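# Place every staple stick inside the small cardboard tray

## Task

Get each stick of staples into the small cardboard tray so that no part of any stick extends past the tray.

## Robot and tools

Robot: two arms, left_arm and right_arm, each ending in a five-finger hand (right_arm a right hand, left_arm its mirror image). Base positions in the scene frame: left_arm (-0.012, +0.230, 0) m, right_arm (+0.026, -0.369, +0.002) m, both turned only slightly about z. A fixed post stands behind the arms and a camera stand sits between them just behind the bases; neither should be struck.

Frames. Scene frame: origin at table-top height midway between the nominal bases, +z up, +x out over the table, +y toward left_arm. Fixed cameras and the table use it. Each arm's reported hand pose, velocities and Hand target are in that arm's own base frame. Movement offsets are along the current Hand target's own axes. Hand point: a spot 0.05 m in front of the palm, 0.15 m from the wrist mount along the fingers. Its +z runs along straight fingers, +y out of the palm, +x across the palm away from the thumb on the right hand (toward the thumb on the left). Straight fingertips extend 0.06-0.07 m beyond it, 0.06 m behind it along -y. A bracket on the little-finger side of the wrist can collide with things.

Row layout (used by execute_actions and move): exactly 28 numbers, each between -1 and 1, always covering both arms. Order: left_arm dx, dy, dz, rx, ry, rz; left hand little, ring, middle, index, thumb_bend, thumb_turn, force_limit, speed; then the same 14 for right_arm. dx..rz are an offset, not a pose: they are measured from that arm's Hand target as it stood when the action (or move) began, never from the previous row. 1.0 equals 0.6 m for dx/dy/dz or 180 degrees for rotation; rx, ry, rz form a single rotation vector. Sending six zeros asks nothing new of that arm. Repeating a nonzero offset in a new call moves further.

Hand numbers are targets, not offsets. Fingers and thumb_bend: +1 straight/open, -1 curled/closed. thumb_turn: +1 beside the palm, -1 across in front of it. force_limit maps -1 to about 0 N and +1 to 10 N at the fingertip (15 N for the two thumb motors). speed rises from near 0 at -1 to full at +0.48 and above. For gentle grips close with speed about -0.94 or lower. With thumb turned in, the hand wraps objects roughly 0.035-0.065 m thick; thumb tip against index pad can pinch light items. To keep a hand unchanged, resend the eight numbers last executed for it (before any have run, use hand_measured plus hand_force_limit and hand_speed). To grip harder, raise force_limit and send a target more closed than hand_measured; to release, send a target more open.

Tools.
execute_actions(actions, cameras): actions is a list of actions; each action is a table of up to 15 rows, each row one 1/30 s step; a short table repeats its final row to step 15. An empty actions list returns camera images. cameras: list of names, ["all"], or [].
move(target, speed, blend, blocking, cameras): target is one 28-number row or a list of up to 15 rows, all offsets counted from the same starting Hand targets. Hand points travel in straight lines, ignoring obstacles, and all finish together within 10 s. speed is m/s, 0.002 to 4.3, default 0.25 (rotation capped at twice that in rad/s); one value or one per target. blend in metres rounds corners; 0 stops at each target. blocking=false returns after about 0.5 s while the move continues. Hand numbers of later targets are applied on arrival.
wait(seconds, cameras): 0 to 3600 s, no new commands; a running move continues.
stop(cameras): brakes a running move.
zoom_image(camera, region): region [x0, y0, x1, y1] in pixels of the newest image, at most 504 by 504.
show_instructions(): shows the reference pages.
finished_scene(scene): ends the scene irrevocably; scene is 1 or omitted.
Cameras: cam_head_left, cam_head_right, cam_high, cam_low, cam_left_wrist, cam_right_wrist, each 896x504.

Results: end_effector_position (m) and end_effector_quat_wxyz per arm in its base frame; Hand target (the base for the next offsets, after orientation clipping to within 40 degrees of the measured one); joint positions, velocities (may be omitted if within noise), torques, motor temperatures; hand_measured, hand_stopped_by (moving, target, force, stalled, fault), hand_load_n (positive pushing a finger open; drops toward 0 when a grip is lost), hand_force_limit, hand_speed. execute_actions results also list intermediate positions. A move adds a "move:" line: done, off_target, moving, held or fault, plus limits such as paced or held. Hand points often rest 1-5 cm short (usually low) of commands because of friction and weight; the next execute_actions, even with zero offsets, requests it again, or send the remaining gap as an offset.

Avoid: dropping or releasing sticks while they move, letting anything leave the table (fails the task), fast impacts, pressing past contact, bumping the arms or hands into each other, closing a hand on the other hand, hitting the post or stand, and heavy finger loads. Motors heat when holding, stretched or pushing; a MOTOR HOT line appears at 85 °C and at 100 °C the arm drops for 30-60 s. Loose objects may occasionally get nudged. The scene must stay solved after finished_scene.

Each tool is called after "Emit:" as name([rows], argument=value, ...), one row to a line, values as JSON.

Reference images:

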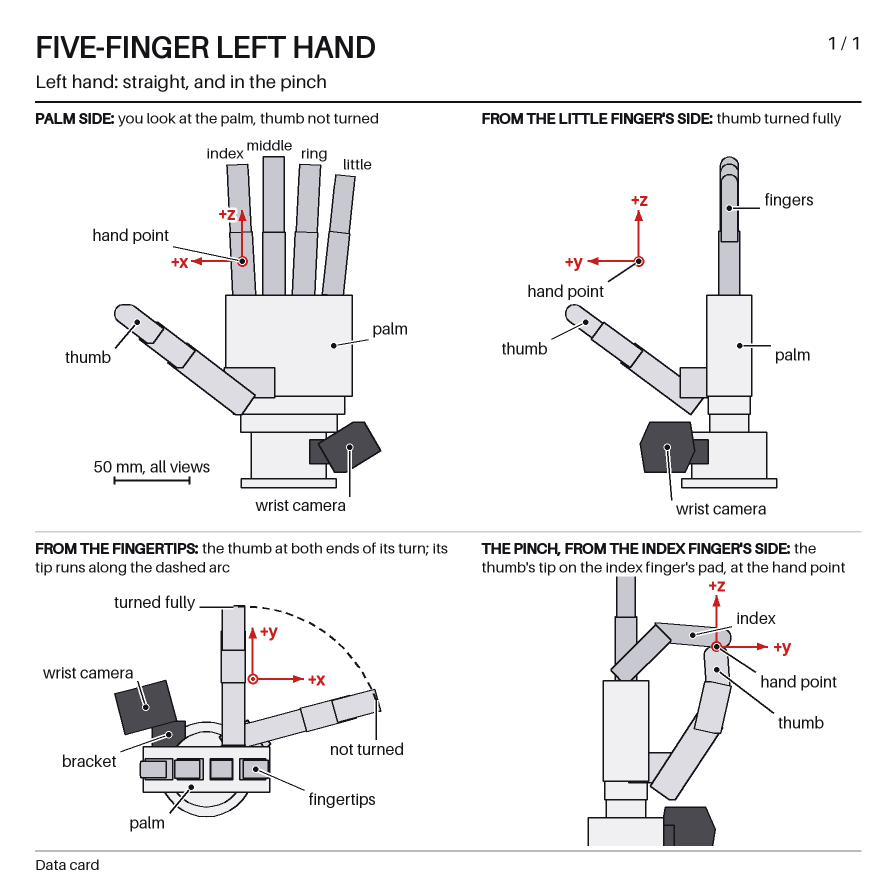

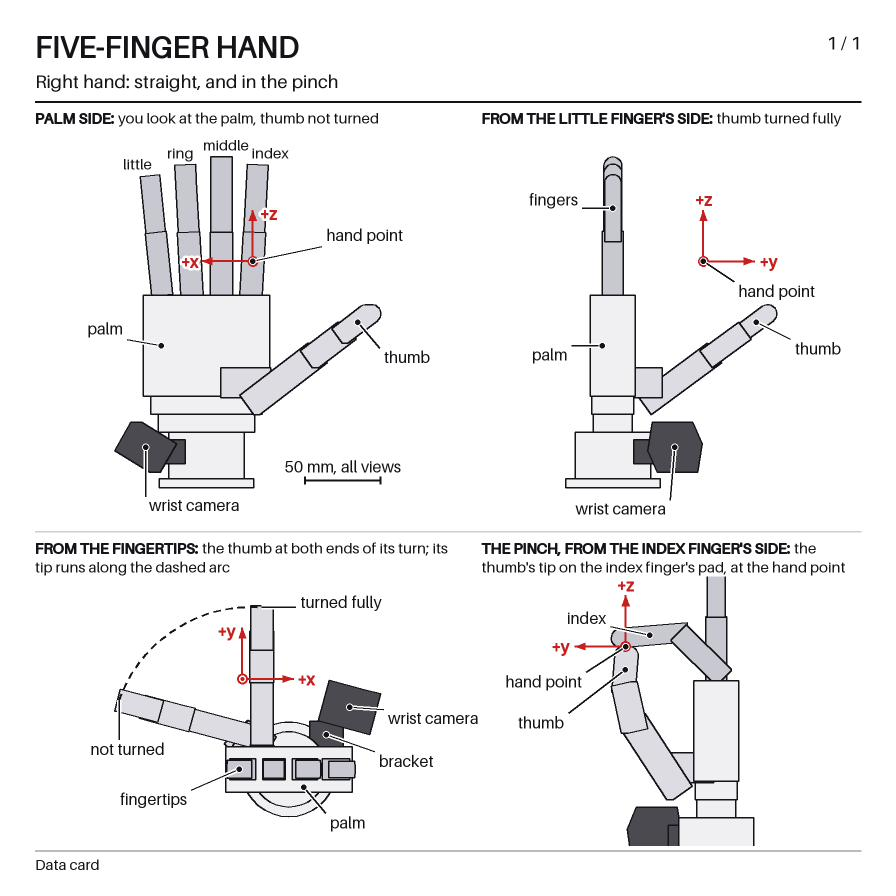

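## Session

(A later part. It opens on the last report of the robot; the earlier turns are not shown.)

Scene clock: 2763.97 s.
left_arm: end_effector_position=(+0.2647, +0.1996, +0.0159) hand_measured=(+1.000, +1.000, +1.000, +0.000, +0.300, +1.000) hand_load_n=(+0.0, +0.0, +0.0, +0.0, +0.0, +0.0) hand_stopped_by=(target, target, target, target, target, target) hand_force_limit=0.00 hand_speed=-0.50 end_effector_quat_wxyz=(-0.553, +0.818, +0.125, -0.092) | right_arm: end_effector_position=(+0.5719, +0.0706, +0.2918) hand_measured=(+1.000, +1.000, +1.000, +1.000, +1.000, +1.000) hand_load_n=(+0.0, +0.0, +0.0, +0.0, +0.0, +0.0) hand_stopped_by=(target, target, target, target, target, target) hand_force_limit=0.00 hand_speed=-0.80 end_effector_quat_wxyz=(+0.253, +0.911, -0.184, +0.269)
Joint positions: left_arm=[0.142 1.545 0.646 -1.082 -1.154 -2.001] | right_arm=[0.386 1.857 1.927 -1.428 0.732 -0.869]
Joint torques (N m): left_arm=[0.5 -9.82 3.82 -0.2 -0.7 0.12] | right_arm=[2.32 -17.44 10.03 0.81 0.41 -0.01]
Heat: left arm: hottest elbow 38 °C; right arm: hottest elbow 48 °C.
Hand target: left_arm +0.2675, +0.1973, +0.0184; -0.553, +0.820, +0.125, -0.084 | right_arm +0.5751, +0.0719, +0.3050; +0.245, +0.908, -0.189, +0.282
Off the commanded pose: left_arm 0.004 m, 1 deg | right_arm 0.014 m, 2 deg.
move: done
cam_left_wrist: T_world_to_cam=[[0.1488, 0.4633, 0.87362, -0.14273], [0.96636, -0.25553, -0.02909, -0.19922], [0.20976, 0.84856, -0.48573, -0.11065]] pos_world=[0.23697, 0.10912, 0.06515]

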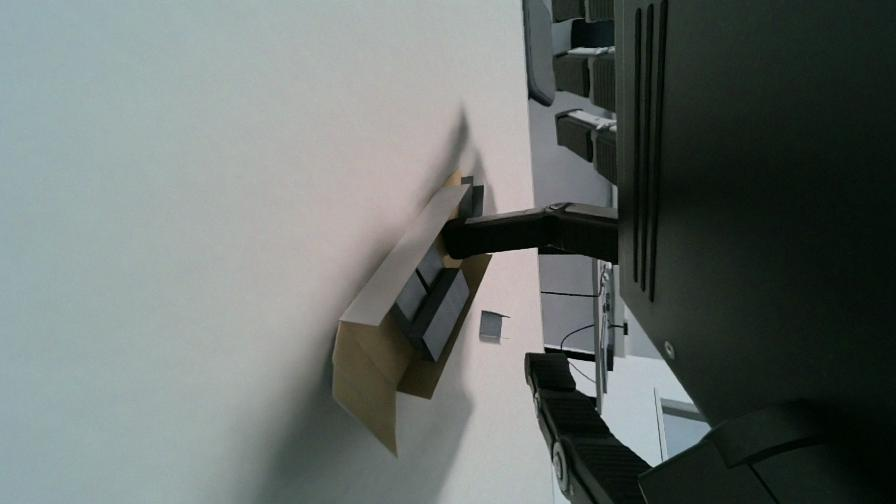

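Emit:
move(target=[0.0026,0.0059,-0.019,0,0,0,1,1,1,0.0,0.3,1,0.0,-0.5,0,0,0,0,0,0,1,1,1,1,1,1,0,-0.8], speed=0.04, cameras=["cam_left_wrist"])

Emit:
zoom_image(camera="cam_left_wrist", region=[320, 140, 520, 340])

Scene clock: 2770.60 s.
left_arm: end_effector_position=(+0.2630, +0.1893, +0.0172) hand_measured=(+1.000, +1.000, +1.000, +0.000, +0.300, +1.000) hand_load_n=(+0.0, +0.0, +0.0, +0.0, +0.0, +0.0) hand_stopped_by=(target, target, target, target, target, target) hand_force_limit=0.00 hand_speed=-0.50 end_effector_quat_wxyz=(-0.552, +0.820, +0.123, -0.091) | right_arm: end_effector_position=(+0.5719, +0.0706, +0.2918) hand_measured=(+1.000, +1.000, +1.000, +1.000, +1.000, +1.000) hand_load_n=(+0.0, +0.0, +0.0, +0.0, +0.0, +0.0) hand_stopped_by=(target, target, target, target, target, target) hand_force_limit=0.00 hand_speed=-0.80 end_effector_quat_wxyz=(+0.253, +0.911, -0.184, +0.269)
Joint positions: left_arm=[0.108 1.545 0.646 -1.138 -1.139 -2.062] | right_arm=[0.386 1.857 1.927 -1.428 0.732 -0.869]
Joint torques (N m): left_arm=[0.97 -7.77 5.38 -0.94 -0.62 -0.07] | right_arm=[2.73 -18.02 9.96 0.73 0.41 -0.07]
Heat: left arm: hottest elbow 38 °C; right arm: hottest elbow 48 °C.
Hand target: left_arm +0.2726, +0.1864, +0.0194; -0.553, +0.820, +0.125, -0.084 | right_arm +0.5751, +0.0719, +0.3050; +0.245, +0.908, -0.189, +0.282
Off the commanded pose: left_arm 0.010 m, 1 deg | right_arm 0.014 m, 2 deg.
joint sent to its limit (left arm) — joint 6 (wrist roll), lower limit. The joint targets still meet the commanded pose.
move: done
cam_left_wrist: T_world_to_cam=[[0.15037, 0.46506, 0.87241, -0.13953], [0.96522, -0.25998, -0.02778, -0.19901], [0.21389, 0.84625, -0.48798, -0.10157]] pos_world=[0.23479, 0.09911, 0.06664]

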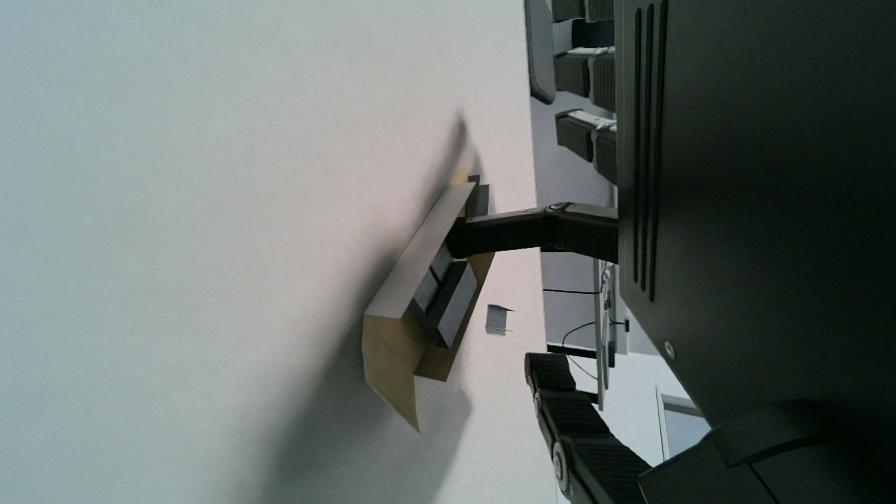

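Scaled by 2.520 from the camera's image (finer frame: 1280x720).

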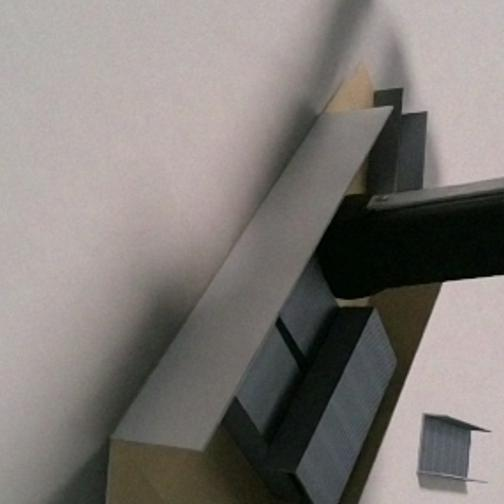

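Emit:
move(target=[-0.0064,-0.0007,0.0018,0,0.0515,0.0208,1,1,1,0.0,0.3,1,0.0,-0.5,0,0,0,0,0,0,1,1,1,1,1,1,0,-0.8], speed=0.04, cameras=["cam_left_wrist"])

Emit:
zoom_image(camera="cam_left_wrist", region=[320, 140, 520, 340])

Scene clock: 2783.33 s.
left_arm: end_effector_position=(+0.2666, +0.1874, +0.0163) hand_measured=(+1.000, +1.000, +1.000, +0.000, +0.300, +1.000) hand_load_n=(+0.0, +0.0, +0.0, +0.0, +0.0, +0.0) hand_stopped_by=(target, target, target, target, target, target) hand_force_limit=0.00 hand_speed=-0.50 end_effector_quat_wxyz=(-0.557, +0.828, +0.055, -0.041) | right_arm: end_effector_position=(+0.5719, +0.0706, +0.2918) hand_measured=(+1.000, +1.000, +1.000, +1.000, +1.000, +1.000) hand_load_n=(+0.0, +0.0, +0.0, +0.0, -0.5, +0.0) hand_stopped_by=(target, target, target, target, target, target) hand_force_limit=0.00 hand_speed=-0.80 end_effector_quat_wxyz=(+0.253, +0.911, -0.184, +0.269)
Joint positions: left_arm=[0.108 1.401 0.514 -0.763 -1.183 -1.649] | right_arm=[0.386 1.857 1.927 -1.428 0.732 -0.869]
Joint torques (N m): left_arm=[1.26 -8.23 3.95 0.44 -0.97 0.2] | right_arm=[1.79 -17.32 10.03 0.75 0.47 -0.06]
Heat: left arm: hottest elbow 37 °C; right arm: hottest elbow 48 °C.
Hand target: left_arm +0.2685, +0.1864, +0.0193; -0.558, +0.827, +0.053, -0.035 | right_arm +0.5751, +0.0719, +0.3050; +0.245, +0.908, -0.189, +0.282
Off the commanded pose: left_arm 0.004 m, 1 deg | right_arm 0.014 m, 2 deg.
move: done
cam_left_wrist: T_world_to_cam=[[0.22104, 0.43558, 0.87259, -0.15175], [0.90782, -0.41884, -0.02088, -0.15814], [0.35638, 0.79677, -0.48801, -0.12988]] pos_world=[0.22339, 0.10335, 0.06573]

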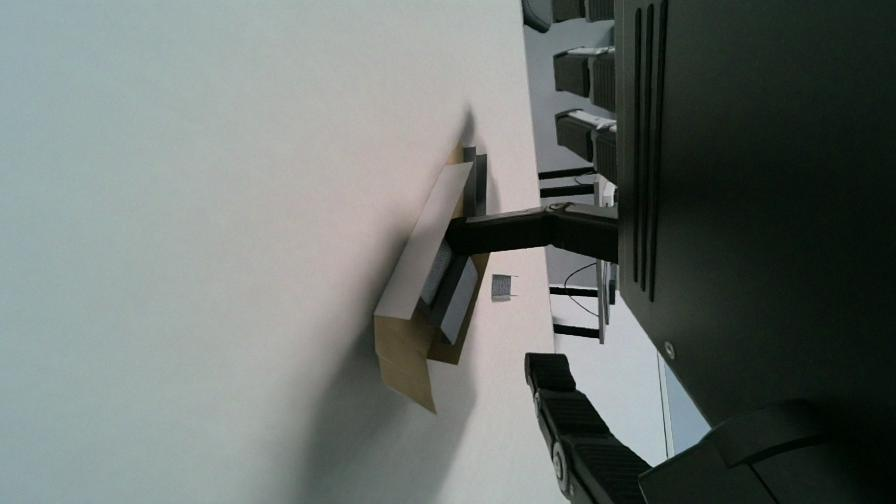

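Scaled by 2.520 from the camera's image (finer frame: 1280x720).

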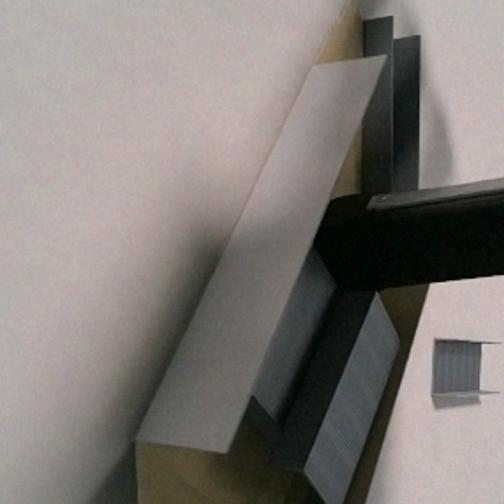

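Emit:
move(target=[0.0018,0.0007,-0.0063,0,0,0,1,1,1,0.0,0.3,1,0.0,-0.5,0,0,0,0,0,0,1,1,1,1,1,1,0,-0.8], speed=0.04, cameras=["cam_left_wrist"])

Emit:
zoom_image(camera="cam_left_wrist", region=[340, 220, 520, 400])

Scene clock: 2792.63 s.
left_arm: end_effector_position=(+0.2639, +0.1866, +0.0162) hand_measured=(+1.000, +1.000, +1.000, +0.000, +0.300, +1.000) hand_load_n=(+0.0, +0.0, +0.0, +0.0, +0.0, +0.0) hand_stopped_by=(target, target, target, target, target, target) hand_force_limit=0.00 hand_speed=-0.50 end_effector_quat_wxyz=(-0.556, +0.828, +0.052, -0.046) | right_arm: end_effector_position=(+0.5719, +0.0706, +0.2918) hand_measured=(+1.000, +1.000, +1.000, +1.000, +1.000, +1.000) hand_load_n=(+0.0, +0.0, +0.0, +0.0, +0.0, +0.0) hand_stopped_by=(target, target, target, target, target, target) hand_force_limit=0.00 hand_speed=-0.80 end_effector_quat_wxyz=(+0.253, +0.911, -0.184, +0.269)
Joint positions: left_arm=[0.106 1.401 0.514 -0.781 -1.183 -1.657] | right_arm=[0.386 1.857 1.927 -1.428 0.732 -0.869]
Joint torques (N m): left_arm=[0.09 -6.77 4.85 -0.13 -0.87 -0.02] | right_arm=[2.43 -17.55 10.02 1.05 0.46 -0.06]
Heat: left arm: hottest elbow 37 °C; right arm: hottest elbow 48 °C.
Hand target: left_arm +0.2700, +0.1829, +0.0204; -0.558, +0.827, +0.053, -0.035 | right_arm +0.5751, +0.0719, +0.3050; +0.245, +0.908, -0.189, +0.282
Off the commanded pose: left_arm 0.008 m, 1 deg | right_arm 0.014 m, 2 deg.
move: done
cam_left_wrist: T_world_to_cam=[[0.22986, 0.43657, 0.86981, -0.15311], [0.90792, -0.41806, -0.0301, -0.15593], [0.3505, 0.79664, -0.49247, -0.12665]] pos_world=[0.22115, 0.10255, 0.06612]

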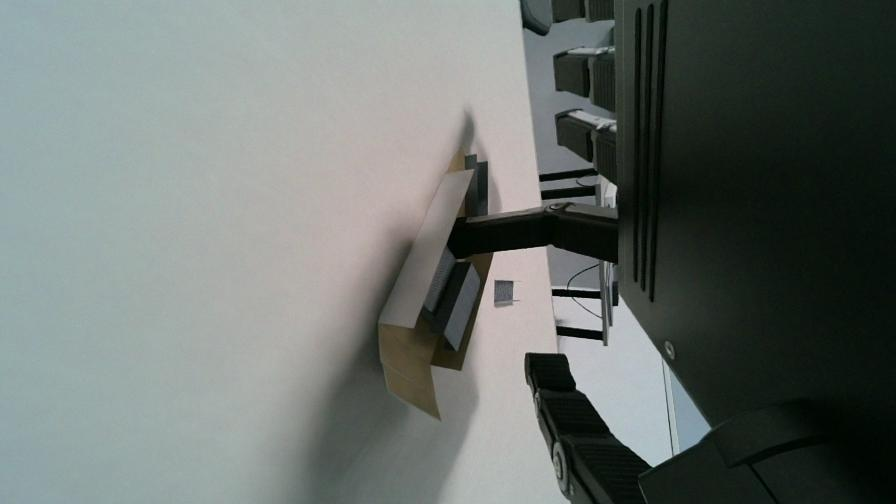

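Scaled by 2.800 from the camera's image (finer frame: 1280x720).

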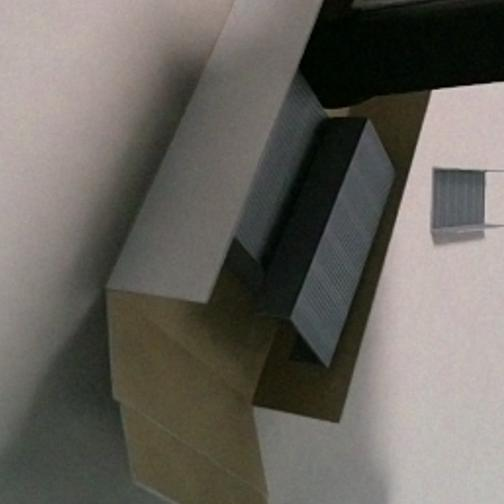

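Emit:
move([
  [0.0172,-0.0242,-0.0067,0,0,0,1,1,1,0.0,0.3,1,0.0,-0.5,0,0,0,0,0,0,1,1,1,1,1,1,0,-0.8],
  [0.0242,-0.056,-0.0168,0,0,0,1,1,1,0.0,0.3,1,0.0,-0.5,0,0,0,0,0,0,1,1,1,1,1,1,0,-0.8],
], speed=0.05, cameras=["cam_left_wrist"])

Emit:
zoom_image(camera="cam_left_wrist", region=[280, 100, 520, 340])

Scene clock: 2801.23 s.
left_arm: end_effector_position=(+0.2696, +0.1870, +0.0431) hand_measured=(+1.000, +1.000, +1.000, +0.000, +0.300, +1.000) hand_load_n=(+0.0, -0.5, +0.0, +0.0, +0.0, -0.5) hand_stopped_by=(target, target, target, target, target, target) hand_force_limit=0.00 hand_speed=-0.50 end_effector_quat_wxyz=(-0.556, +0.828, +0.049, -0.047) | right_arm: end_effector_position=(+0.5719, +0.0706, +0.2918) hand_measured=(+1.000, +1.000, +1.000, +1.000, +1.000, +1.000) hand_load_n=(+0.0, +0.0, +0.0, +0.0, +0.0, +0.0) hand_stopped_by=(target, target, target, target, target, target) hand_force_limit=0.00 hand_speed=-0.80 end_effector_quat_wxyz=(+0.253, +0.911, -0.184, +0.269)
Joint positions: left_arm=[0.106 1.335 0.557 -0.886 -1.183 -1.646] | right_arm=[0.386 1.857 1.927 -1.428 0.732 -0.869]
Joint torques (N m): left_arm=[0.79 -6.77 7.6 -0.1 -1.02 0.14] | right_arm=[1.73 -17.49 10.14 0.84 0.44 -0.04]
Heat: left arm: hottest elbow 36 °C; right arm: hottest elbow 48 °C.
Hand target: left_arm +0.2840, +0.1880, +0.0553; -0.558, +0.827, +0.053, -0.035 | right_arm +0.5751, +0.0719, +0.3050; +0.245, +0.908, -0.189, +0.282
Off the commanded pose: left_arm 0.019 m, 1 deg | right_arm 0.014 m, 2 deg.
move: off_target (left_arm)
cam_left_wrist: T_world_to_cam=[[0.23649, 0.43643, 0.8681, -0.17975], [0.90604, -0.42175, -0.0348, -0.15879], [0.35093, 0.79477, -0.49517, -0.11533]] pos_world=[0.22686, 0.10314, 0.09341]

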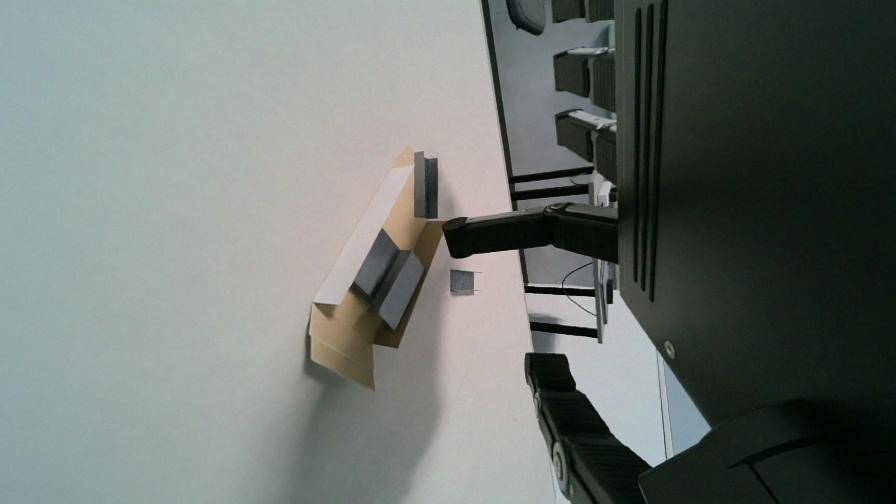

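Scaled by 2.100 from the camera's image (finer frame: 1280x720).

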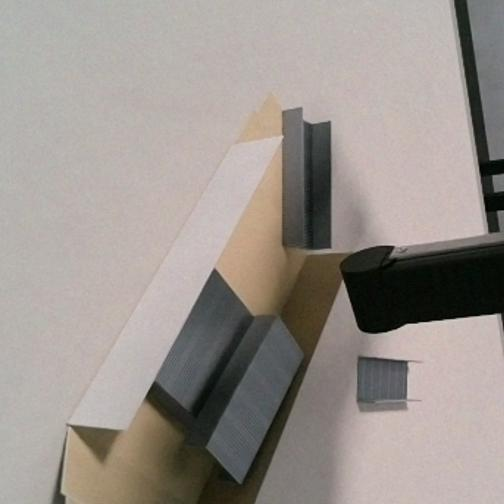

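Emit:
move(target=[-0.0541,-0.0328,0.0945,0,0.1818,0.07354,1,1,1,0.1,0.3,-0.45,0.0,-0.5,0,0,0,0,0,0,1,1,1,1,1,1,0,-0.8], speed=0.1, cameras=["cam_left_wrist"])

Emit:
zoom_image(camera="cam_left_wrist", region=[300, 180, 500, 380])

Scene clock: 2826.03 s.
left_arm: end_effector_position=(+0.2457, +0.2385, +0.0468) hand_measured=(+1.000, +1.000, +1.000, +0.100, +0.300, -0.450) hand_load_n=(+0.0, +0.0, +0.0, +0.0, +0.0, +0.0) hand_stopped_by=(target, target, target, target, target, target) hand_force_limit=0.00 hand_speed=-0.50 end_effector_quat_wxyz=(-0.533, +0.810, -0.204, +0.135) | right_arm: end_effector_position=(+0.5719, +0.0706, +0.2918) hand_measured=(+1.000, +1.000, +1.000, +1.000, +1.000, +1.000) hand_load_n=(+0.0, +0.0, +0.0, +0.0, -0.5, +0.0) hand_stopped_by=(target, target, target, target, target, target) hand_force_limit=0.00 hand_speed=-0.80 end_effector_quat_wxyz=(+0.253, +0.911, -0.184, +0.269)
Joint positions: left_arm=[0.681 0.894 0.152 0.306 -0.362 -0.164] | right_arm=[0.386 1.857 1.927 -1.428 0.732 -0.869]
Joint torques (N m): left_arm=[2.32 -3.78 6.48 2.63 0 0.28] | right_arm=[2.08 -17.73 10.1 0.81 0.45 -0.08]
Heat: left arm: hottest elbow 38 °C; right arm: hottest elbow 48 °C.
Hand target: left_arm +0.2443, +0.2433, +0.0522; -0.542, +0.804, -0.201, +0.135 | right_arm +0.5751, +0.0719, +0.3050; +0.245, +0.908, -0.189, +0.282
Off the commanded pose: left_arm 0.007 m, 1 deg | right_arm 0.014 m, 2 deg.
move: done
cam_left_wrist: T_world_to_cam=[[0.43796, 0.23913, 0.86661, -0.20214], [0.48537, -0.8743, -0.00404, 0.09455], [0.75671, 0.42239, -0.49898, -0.15673]] pos_world=[0.16123, 0.1972, 0.09735]

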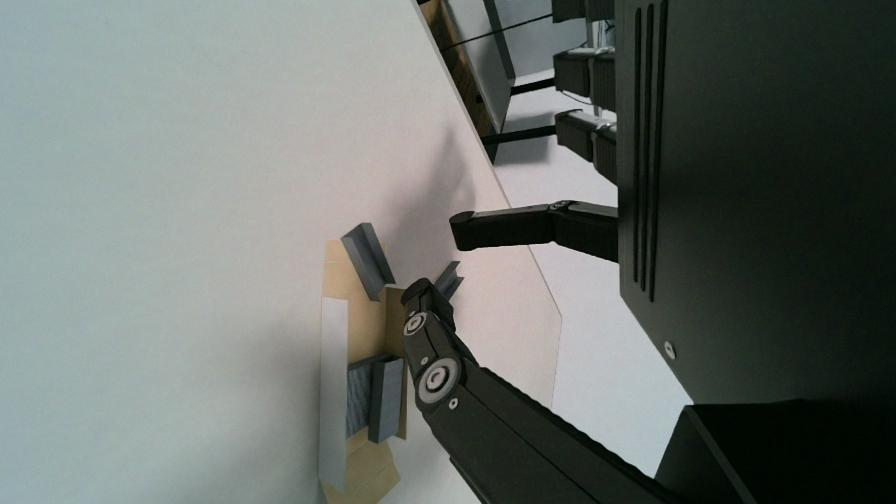

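Scaled by 2.520 from the camera's image (finer frame: 1280x720).

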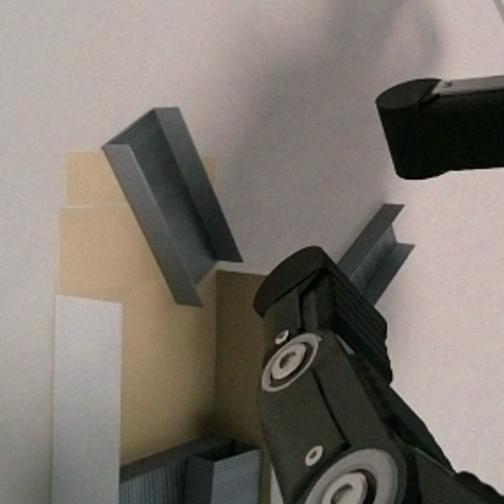

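Emit:
move(target=[-0.0035,0.0582,0.0175,0,0.0067,0.0027,1,1,1,0.1,0.3,-0.45,0.0,-0.5,0,0,0,0,0,0,1,1,1,1,1,1,0,-0.8], speed=0.05, cameras=["cam_left_wrist"])

Emit:
zoom_image(camera="cam_left_wrist", region=[320, 180, 500, 360])

Scene clock: 2843.77 s.
left_arm: end_effector_position=(+0.2447, +0.2375, +0.0166) hand_measured=(+1.000, +1.000, +1.000, +0.100, +0.300, -0.450) hand_load_n=(+0.0, +0.0, +0.0, +0.0, +0.0, +0.0) hand_stopped_by=(target, target, target, target, target, target) hand_force_limit=0.00 hand_speed=-0.50 end_effector_quat_wxyz=(-0.538, +0.803, -0.211, +0.146) | right_arm: end_effector_position=(+0.5719, +0.0706, +0.2918) hand_measured=(+1.000, +1.000, +1.000, +1.000, +1.000, +1.000) hand_load_n=(+0.0, +0.0, +0.0, +0.0, +0.0, +0.0) hand_stopped_by=(target, target, target, target, target, target) hand_force_limit=0.00 hand_speed=-0.80 end_effector_quat_wxyz=(+0.253, +0.911, -0.184, +0.269)
Joint positions: left_arm=[0.702 1.101 0.091 0.599 -0.319 -0.145] | right_arm=[0.386 1.857 1.927 -1.428 0.732 -0.869]
Joint torques (N m): left_arm=[2.84 -2.37 4.57 2.56 0 0.17] | right_arm=[2.55 -17.85 10.17 0.9 0.48 -0.06]
Heat: left arm: hottest elbow 39 °C; right arm: hottest elbow 48 °C.
Hand target: left_arm +0.2408, +0.2413, +0.0159; -0.541, +0.802, -0.210, +0.141 | right_arm +0.5751, +0.0719, +0.3050; +0.245, +0.908, -0.189, +0.282
Off the commanded pose: left_arm 0.005 m, 1 deg | right_arm 0.014 m, 2 deg.
move: done
cam_left_wrist: T_world_to_cam=[[0.43041, 0.21869, 0.87574, -0.16876], [0.46346, -0.8861, -0.0065, 0.10221], [0.77457, 0.40866, -0.48274, -0.17196]] pos_world=[0.15846, 0.19775, 0.06544]

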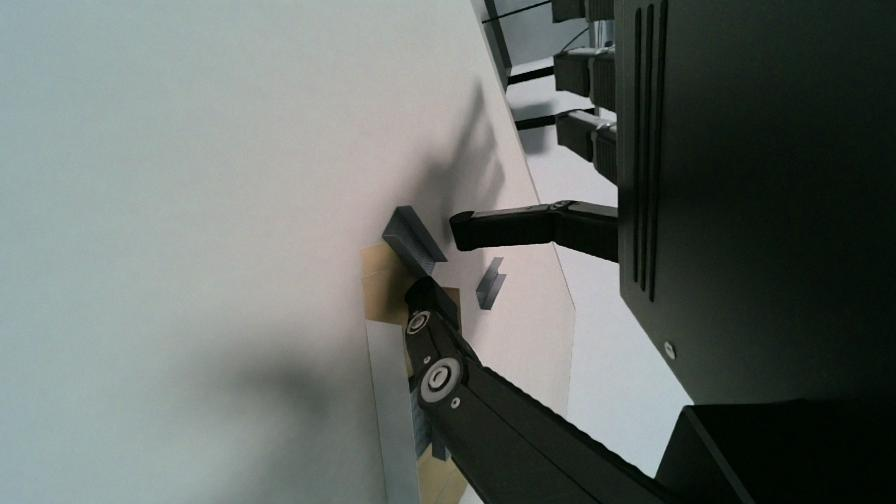

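Scaled by 2.800 from the camera's image (finer frame: 1280x720).

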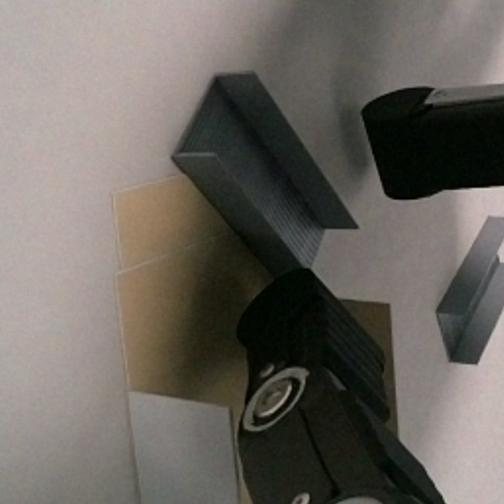

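Emit:
move(target=[0.013,-0.052,-0.013,0,0,0,1,1,1,0.1,0.3,-0.45,0.0,-0.5,0,0,0,0,0,0,1,1,1,1,1,1,0,-0.8], speed=0.05, cameras=["cam_left_wrist"])

Emit:
zoom_image(camera="cam_left_wrist", region=[320, 180, 520, 380])

Scene clock: 2868.90 s.
left_arm: end_effector_position=(+0.2330, +0.2327, +0.0282) hand_measured=(+1.000, +1.000, +1.000, +0.100, +0.300, -0.450) hand_load_n=(+0.0, +0.0, +0.0, +0.0, +0.0, +0.0) hand_stopped_by=(target, target, target, target, target, target) hand_force_limit=0.00 hand_speed=-0.50 end_effector_quat_wxyz=(-0.528, +0.812, -0.212, +0.130) | right_arm: end_effector_position=(+0.5719, +0.0706, +0.2918) hand_measured=(+1.000, +1.000, +1.000, +1.000, +1.000, +1.000) hand_load_n=(+0.0, +0.0, +0.0, +0.0, +0.0, +0.0) hand_stopped_by=(target, target, target, target, target, target) hand_force_limit=0.00 hand_speed=-0.80 end_effector_quat_wxyz=(+0.253, +0.911, -0.184, +0.269)
Joint positions: left_arm=[0.702 0.92 0.106 0.365 -0.339 -0.144] | right_arm=[0.386 1.857 1.927 -1.428 0.732 -0.869]
Joint torques (N m): left_arm=[-0.03 -2.78 9.35 1.73 -0.28 0.08] | right_arm=[2.08 -17.96 10.03 0.61 0.46 -0.05]
Heat: left arm: hottest elbow 38 °C; right arm: hottest elbow 48 °C.
Hand target: left_arm +0.2498, +0.2414, +0.0477; -0.541, +0.802, -0.210, +0.141 | right_arm +0.5751, +0.0719, +0.3050; +0.245, +0.908, -0.189, +0.282
Off the commanded pose: left_arm 0.027 m, 2 deg | right_arm 0.014 m, 2 deg.
move: off_target (left_arm)
cam_left_wrist: T_world_to_cam=[[0.45619, 0.24209, 0.85632, -0.18378], [0.47895, -0.87782, -0.00698, 0.098], [0.75, 0.41331, -0.5164, -0.14986]] pos_world=[0.1493, 0.19245, 0.08067]

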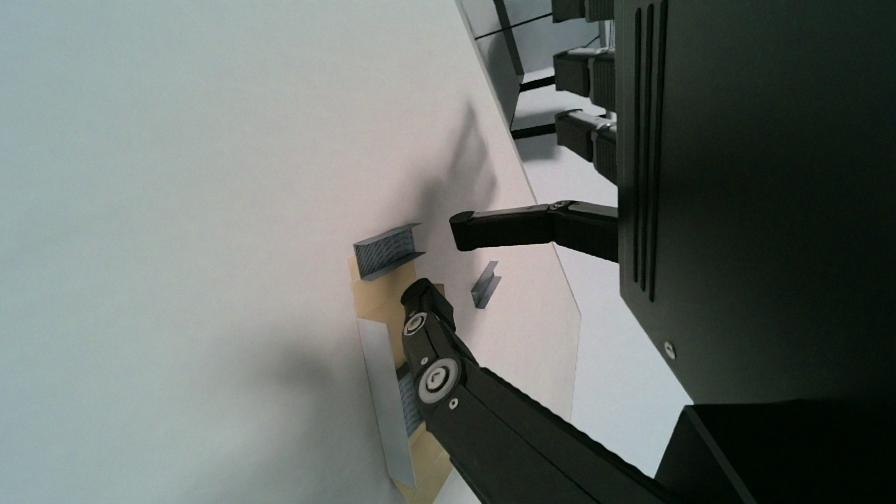

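Scaled by 2.520 from the camera's image (finer frame: 1280x720).

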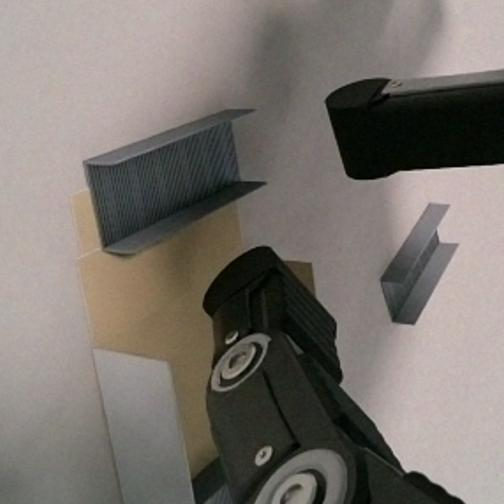

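Emit:
move([
  [0,-0.0309,-0.0125,0,0,0,1,1,1,0.0,0.3,1,0.0,-0.3,0,0,0,0,0,0,1,1,1,1,1,1,0,-0.8],
  [-0.0388,-0.0073,-0.0353,0,-0.3054,-0.1235,1,1,1,0.0,0.3,1,0.0,-0.3,0,0,0,0,0,0,1,1,1,1,1,1,0,-0.8],
], speed=0.15, cameras=["cam_left_wrist"])

Emit:
zoom_image(camera="cam_left_wrist", region=[280, 180, 520, 420])

Scene clock: 2898.37 s.
left_arm: end_effector_position=(+0.2042, +0.2365, +0.0535) hand_measured=(+1.000, +1.000, +1.000, +0.000, +0.300, +1.000) hand_load_n=(+0.0, +0.0, +0.0, +0.0, +0.0, +0.0) hand_stopped_by=(target, target, target, target, target, target) hand_force_limit=0.00 hand_speed=-0.30 end_effector_quat_wxyz=(-0.536, +0.803, +0.208, -0.156) | right_arm: end_effector_position=(+0.5719, +0.0706, +0.2918) hand_measured=(+1.000, +1.000, +1.000, +1.000, +1.000, +1.000) hand_load_n=(+0.0, +0.0, +0.0, +0.0, -0.5, +0.0) hand_stopped_by=(target, target, target, target, target, target) hand_force_limit=0.00 hand_speed=-0.80 end_effector_quat_wxyz=(+0.253, +0.911, -0.184, +0.269)
Joint positions: left_arm=[0.324 1.425 0.653 -1.278 -1.133 -2.062] | right_arm=[0.386 1.857 1.927 -1.428 0.732 -0.869]
Joint torques (N m): left_arm=[-0.15 -6.71 7.08 -0.76 -0.55 -0.06] | right_arm=[2.67 -17.85 10.1 0.66 0.48 -0.03]
Heat: left arm: hottest elbow 40 °C; right arm: hottest elbow 48 °C.
Hand target: left_arm +0.2208, +0.2371, +0.0599; -0.540, +0.801, +0.214, -0.144 | right_arm +0.5751, +0.0719, +0.3050; +0.245, +0.908, -0.189, +0.282
Off the commanded pose: left_arm 0.018 m, 2 deg | right_arm 0.014 m, 2 deg.
joint sent to its limit (left arm) — joint 6 (wrist roll), lower limit. The joint targets still meet the commanded pose.
move: off_target (left_arm)
cam_left_wrist: T_world_to_cam=[[0.05593, 0.49499, 0.8671, -0.17177], [0.99824, -0.04469, -0.03888, -0.1861], [0.0195, 0.86775, -0.49662, -0.0761]] pos_world=[0.19686, 0.14274, 0.10391]

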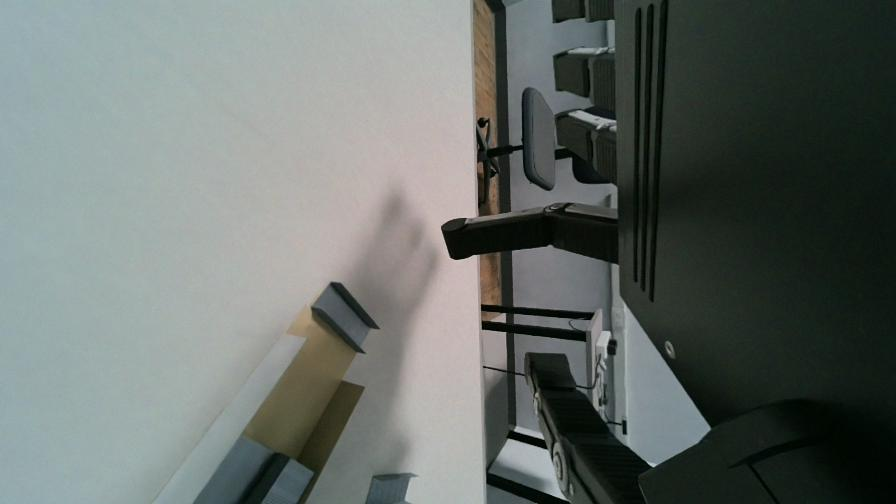

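Scaled by 2.100 from the camera's image (finer frame: 1280x720).

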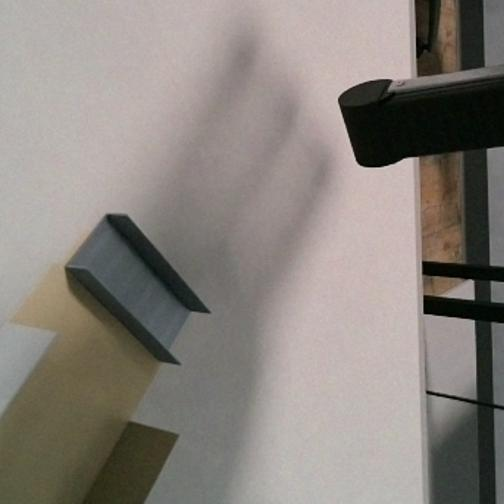

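Emit:
move(target=[-0.0182,0.024,0.0069,0,0.0618,0.025,1,1,1,0.0,0.3,1,0.0,-0.3,0,0,0,0,0,0,1,1,1,1,1,1,0,-0.8], speed=0.1, cameras=["cam_left_wrist"])

Emit:
zoom_image(camera="cam_left_wrist", region=[300, 180, 500, 380])

Scene clock: 2920.90 s.
left_arm: end_effector_position=(+0.2084, +0.2328, +0.0428) hand_measured=(+1.000, +1.000, +1.000, +0.000, +0.300, +1.000) hand_load_n=(+0.0, +0.0, +0.0, +0.0, +0.0, +0.0) hand_stopped_by=(target, target, target, target, target, target) hand_force_limit=0.00 hand_speed=-0.30 end_effector_quat_wxyz=(-0.551, +0.818, +0.135, -0.095) | right_arm: end_effector_position=(+0.5719, +0.0706, +0.2918) hand_measured=(+1.000, +1.000, +1.000, +1.000, +1.000, +1.000) hand_load_n=(+0.0, +0.0, +0.0, +0.0, +0.0, +0.0) hand_stopped_by=(target, target, target, target, target, target) hand_force_limit=0.00 hand_speed=-0.80 end_effector_quat_wxyz=(+0.253, +0.911, -0.184, +0.269)
Joint positions: left_arm=[0.312 1.268 0.494 -0.851 -1.186 -1.622] | right_arm=[0.386 1.857 1.927 -1.428 0.732 -0.869]
Joint torques (N m): left_arm=[0.26 -6.83 4.9 0.59 -0.82 0.21] | right_arm=[1.26 -18.02 10.15 0.98 0.44 -0.03]
Heat: left arm: hottest elbow 39 °C; right arm: hottest elbow 48 °C.
Hand target: left_arm +0.2121, +0.2303, +0.0449; -0.552, +0.819, +0.130, -0.087 | right_arm +0.5751, +0.0719, +0.3050; +0.245, +0.908, -0.189, +0.282
Off the commanded pose: left_arm 0.005 m, 1 deg | right_arm 0.014 m, 2 deg.
move: done
cam_left_wrist: T_world_to_cam=[[0.13352, 0.46759, 0.8738, -0.17097], [0.97141, -0.23639, -0.02194, -0.14145], [0.1963, 0.85175, -0.48579, -0.11188]] pos_world=[0.1822, 0.14181, 0.09194]

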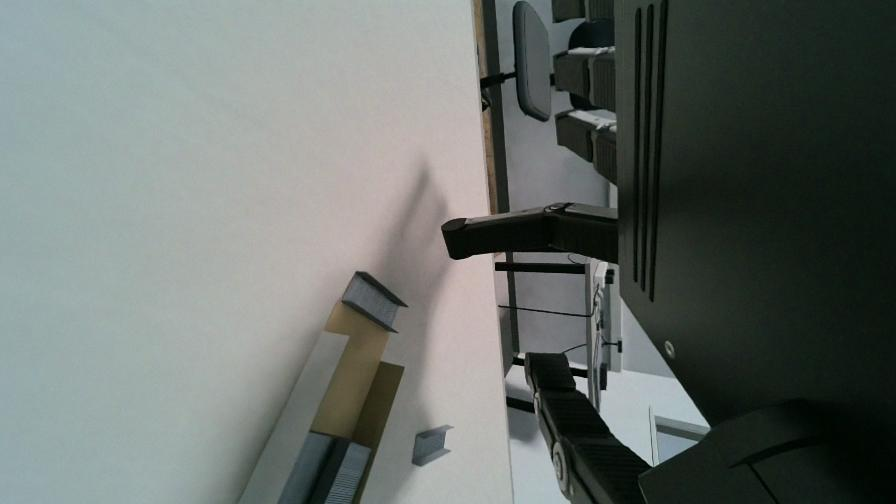

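Scaled by 2.520 from the camera's image (finer frame: 1280x720).

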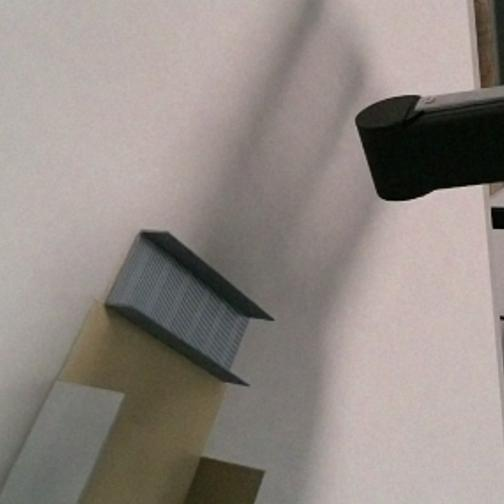

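Emit:
move(target=[-0.0032,0.0398,0.0173,0,0,0,1,1,1,0.0,0.3,1,0.0,-0.3,0,0,0,0,0,0,1,1,1,1,1,1,0,-0.8], speed=0.06, cameras=["cam_left_wrist"])

Emit:
zoom_image(camera="cam_left_wrist", region=[320, 200, 500, 380])

Scene clock: 2931.40 s.
left_arm: end_effector_position=(+0.2079, +0.2325, +0.0206) hand_measured=(+1.000, +1.000, +1.000, +0.000, +0.300, +1.000) hand_load_n=(+0.0, -0.5, +0.0, +0.0, +0.0, -0.5) hand_stopped_by=(target, target, target, target, target, target) hand_force_limit=0.00 hand_speed=-0.30 end_effector_quat_wxyz=(-0.552, +0.818, +0.138, -0.088) | right_arm: end_effector_position=(+0.5719, +0.0706, +0.2918) hand_measured=(+1.000, +1.000, +1.000, +1.000, +1.000, +1.000) hand_load_n=(+0.0, +0.0, +0.0, +0.0, +0.0, +0.0) hand_stopped_by=(target, target, target, target, target, target) hand_force_limit=0.00 hand_speed=-0.80 end_effector_quat_wxyz=(+0.253, +0.911, -0.184, +0.269)
Joint positions: left_arm=[0.312 1.325 0.456 -0.734 -1.186 -1.615] | right_arm=[0.386 1.857 1.927 -1.428 0.732 -0.869]
Joint torques (N m): left_arm=[0.5 -5.48 4.6 0.58 -0.81 0.28] | right_arm=[2.73 -17.26 10.28 0.84 0.44 -0.01]
Heat: left arm: hottest elbow 39 °C; right arm: hottest elbow 48 °C.
Hand target: left_arm +0.2102, +0.2304, +0.0189; -0.552, +0.819, +0.130, -0.087 | right_arm +0.5751, +0.0719, +0.3050; +0.245, +0.908, -0.189, +0.282
Off the commanded pose: left_arm 0.004 m, 1 deg | right_arm 0.014 m, 2 deg.
move: done
cam_left_wrist: T_world_to_cam=[[0.12197, 0.4632, 0.87782, -0.14808], [0.97097, -0.23902, -0.00879, -0.14101], [0.20575, 0.85341, -0.47891, -0.12484]] pos_world=[0.18066, 0.14142, 0.06896]

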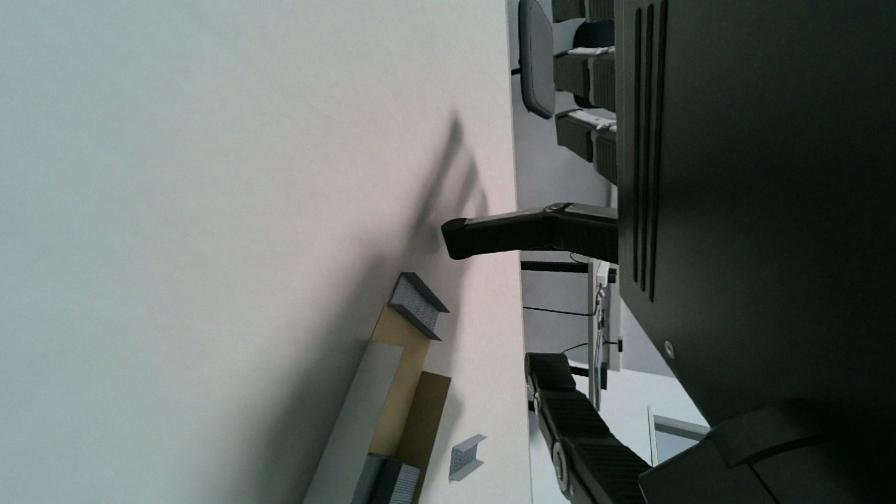

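Scaled by 2.800 from the camera's image (finer frame: 1280x720).

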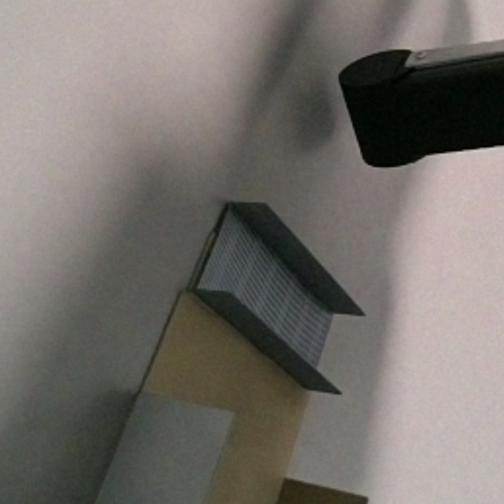

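Emit:
move([
  [-0.001,0.007,0.0028,0,0,0,1,1,1,0.0,0.3,1,0.0,-0.3,0,0,0,0,0,0,1,1,1,1,1,1,0,-0.8],
  [0.0071,0.0129,-0.0112,0,0,0,1,1,1,0.0,0.3,1,0.0,-0.3,0,0,0,0,0,0,1,1,1,1,1,1,0,-0.8],
], speed=0.05, cameras=["cam_left_wrist"])

Emit:
zoom_image(camera="cam_left_wrist", region=[320, 200, 500, 380])

Scene clock: 2936.70 s.
left_arm: end_effector_position=(+0.2056, +0.2263, +0.0146) hand_measured=(+1.000, +1.000, +1.000, +0.000, +0.300, +1.000) hand_load_n=(+0.0, +0.0, +0.0, +1.0, +0.0, +0.0) hand_stopped_by=(target, target, target, target, target, target) hand_force_limit=0.00 hand_speed=-0.30 end_effector_quat_wxyz=(-0.556, +0.815, +0.135, -0.092) | right_arm: end_effector_position=(+0.5719, +0.0706, +0.2918) hand_measured=(+1.000, +1.000, +1.000, +1.000, +1.000, +1.000) hand_load_n=(+0.0, +0.0, +0.0, +0.0, +0.0, +0.0) hand_stopped_by=(target, target, target, target, target, target) hand_force_limit=0.00 hand_speed=-0.80 end_effector_quat_wxyz=(+0.253, +0.911, -0.184, +0.269)
Joint positions: left_arm=[0.284 1.361 0.456 -0.78 -1.196 -1.693] | right_arm=[0.386 1.857 1.927 -1.428 0.732 -0.869]
Joint torques (N m): left_arm=[0.26 -4.07 5.65 -0.34 -0.38 0.06] | right_arm=[2.02 -16.62 10 0.95 0.4 -0.07]
Heat: left arm: hottest elbow 38 °C; right arm: hottest elbow 48 °C.
Hand target: left_arm +0.2169, +0.2230, +0.0142; -0.552, +0.819, +0.130, -0.087 | right_arm +0.5751, +0.0719, +0.3050; +0.245, +0.908, -0.189, +0.282
Off the commanded pose: left_arm 0.012 m, 1 deg | right_arm 0.014 m, 2 deg.
move: off_target (left_arm)
cam_left_wrist: T_world_to_cam=[[0.1321, 0.45567, 0.88029, -0.1401], [0.97084, -0.23873, -0.02211, -0.14013], [0.20008, 0.85754, -0.47392, -0.12181]] pos_world=[0.17892, 0.13485, 0.0625]

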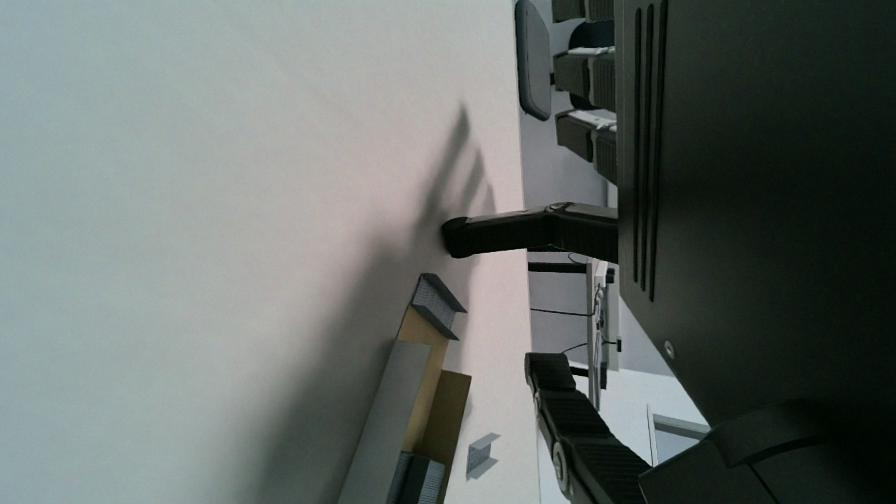

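Scaled by 2.800 from the camera's image (finer frame: 1280x720).

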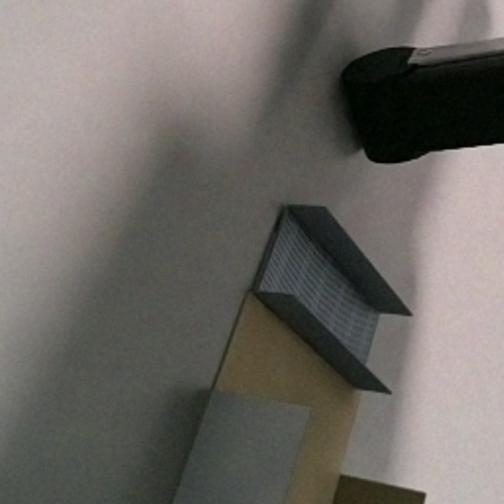

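Emit:
move(target=[0.0133,-0.0043,-0.0027,0,0,0,1,1,1,0.0,0.3,1,0.0,-0.3,0,0,0,0,0,0,1,1,1,1,1,1,0,-0.8], speed=0.05, cameras=["cam_left_wrist"])

Emit:
zoom_image(camera="cam_left_wrist", region=[320, 200, 500, 380])

Scene clock: 2941.27 s.
left_arm: end_effector_position=(+0.2069, +0.2265, +0.0148) hand_measured=(+1.000, +1.000, +1.000, +0.000, +0.300, +1.000) hand_load_n=(+0.0, +0.0, +0.0, +0.5, +0.0, +0.0) hand_stopped_by=(target, target, target, target, target, target) hand_force_limit=0.00 hand_speed=-0.30 end_effector_quat_wxyz=(-0.555, +0.815, +0.130, -0.100) | right_arm: end_effector_position=(+0.5719, +0.0706, +0.2918) hand_measured=(+1.000, +1.000, +1.000, +1.000, +1.000, +1.000) hand_load_n=(+0.0, +0.0, +0.0, +0.0, +0.0, +0.0) hand_stopped_by=(target, target, target, target, target, target) hand_force_limit=0.00 hand_speed=-0.80 end_effector_quat_wxyz=(+0.253, +0.911, -0.184, +0.269)
Joint positions: left_arm=[0.283 1.373 0.47 -0.801 -1.195 -1.694] | right_arm=[0.386 1.857 1.927 -1.428 0.732 -0.869]
Joint torques (N m): left_arm=[0.26 -5.25 6.71 -0.18 -0.4 0.02] | right_arm=[2.37 -17.49 9.96 0.77 0.44 -0.03]
Heat: left arm: hottest elbow 38 °C; right arm: hottest elbow 48 °C.
Hand target: left_arm +0.2247, +0.2249, +0.0173; -0.552, +0.819, +0.130, -0.087 | right_arm +0.5751, +0.0719, +0.3050; +0.245, +0.908, -0.189, +0.282
Off the commanded pose: left_arm 0.018 m, 2 deg | right_arm 0.014 m, 2 deg.
move: off_target (left_arm)
cam_left_wrist: T_world_to_cam=[[0.14774, 0.46089, 0.87507, -0.14495], [0.9703, -0.2389, -0.038, -0.14103], [0.19154, 0.8547, -0.4825, -0.11959]] pos_world=[0.18117, 0.13533, 0.06378]

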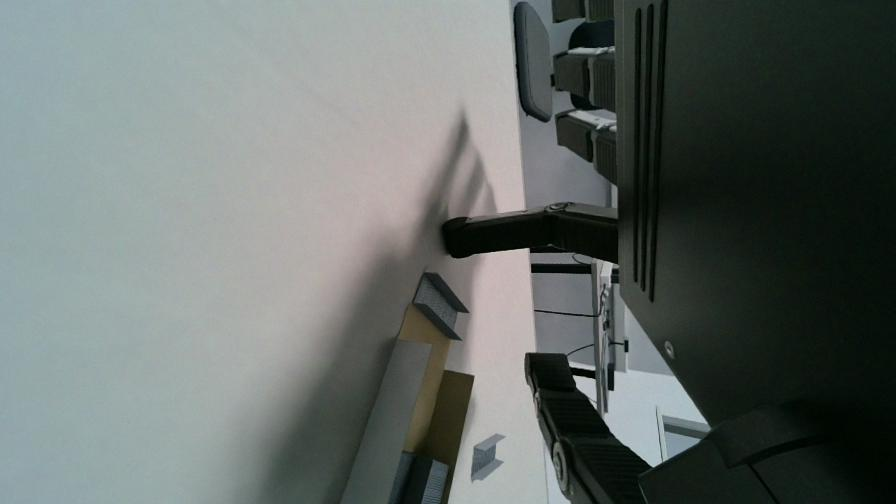

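Scaled by 2.800 from the camera's image (finer frame: 1280x720).

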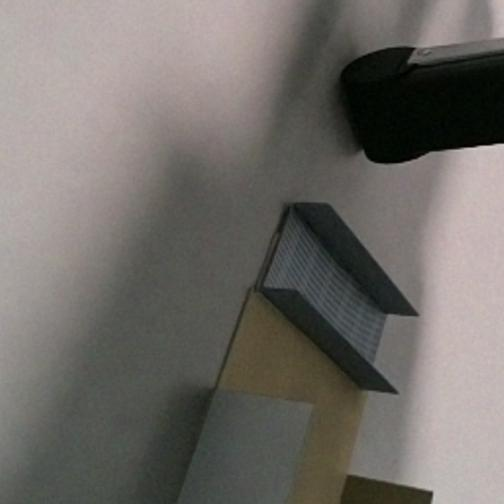

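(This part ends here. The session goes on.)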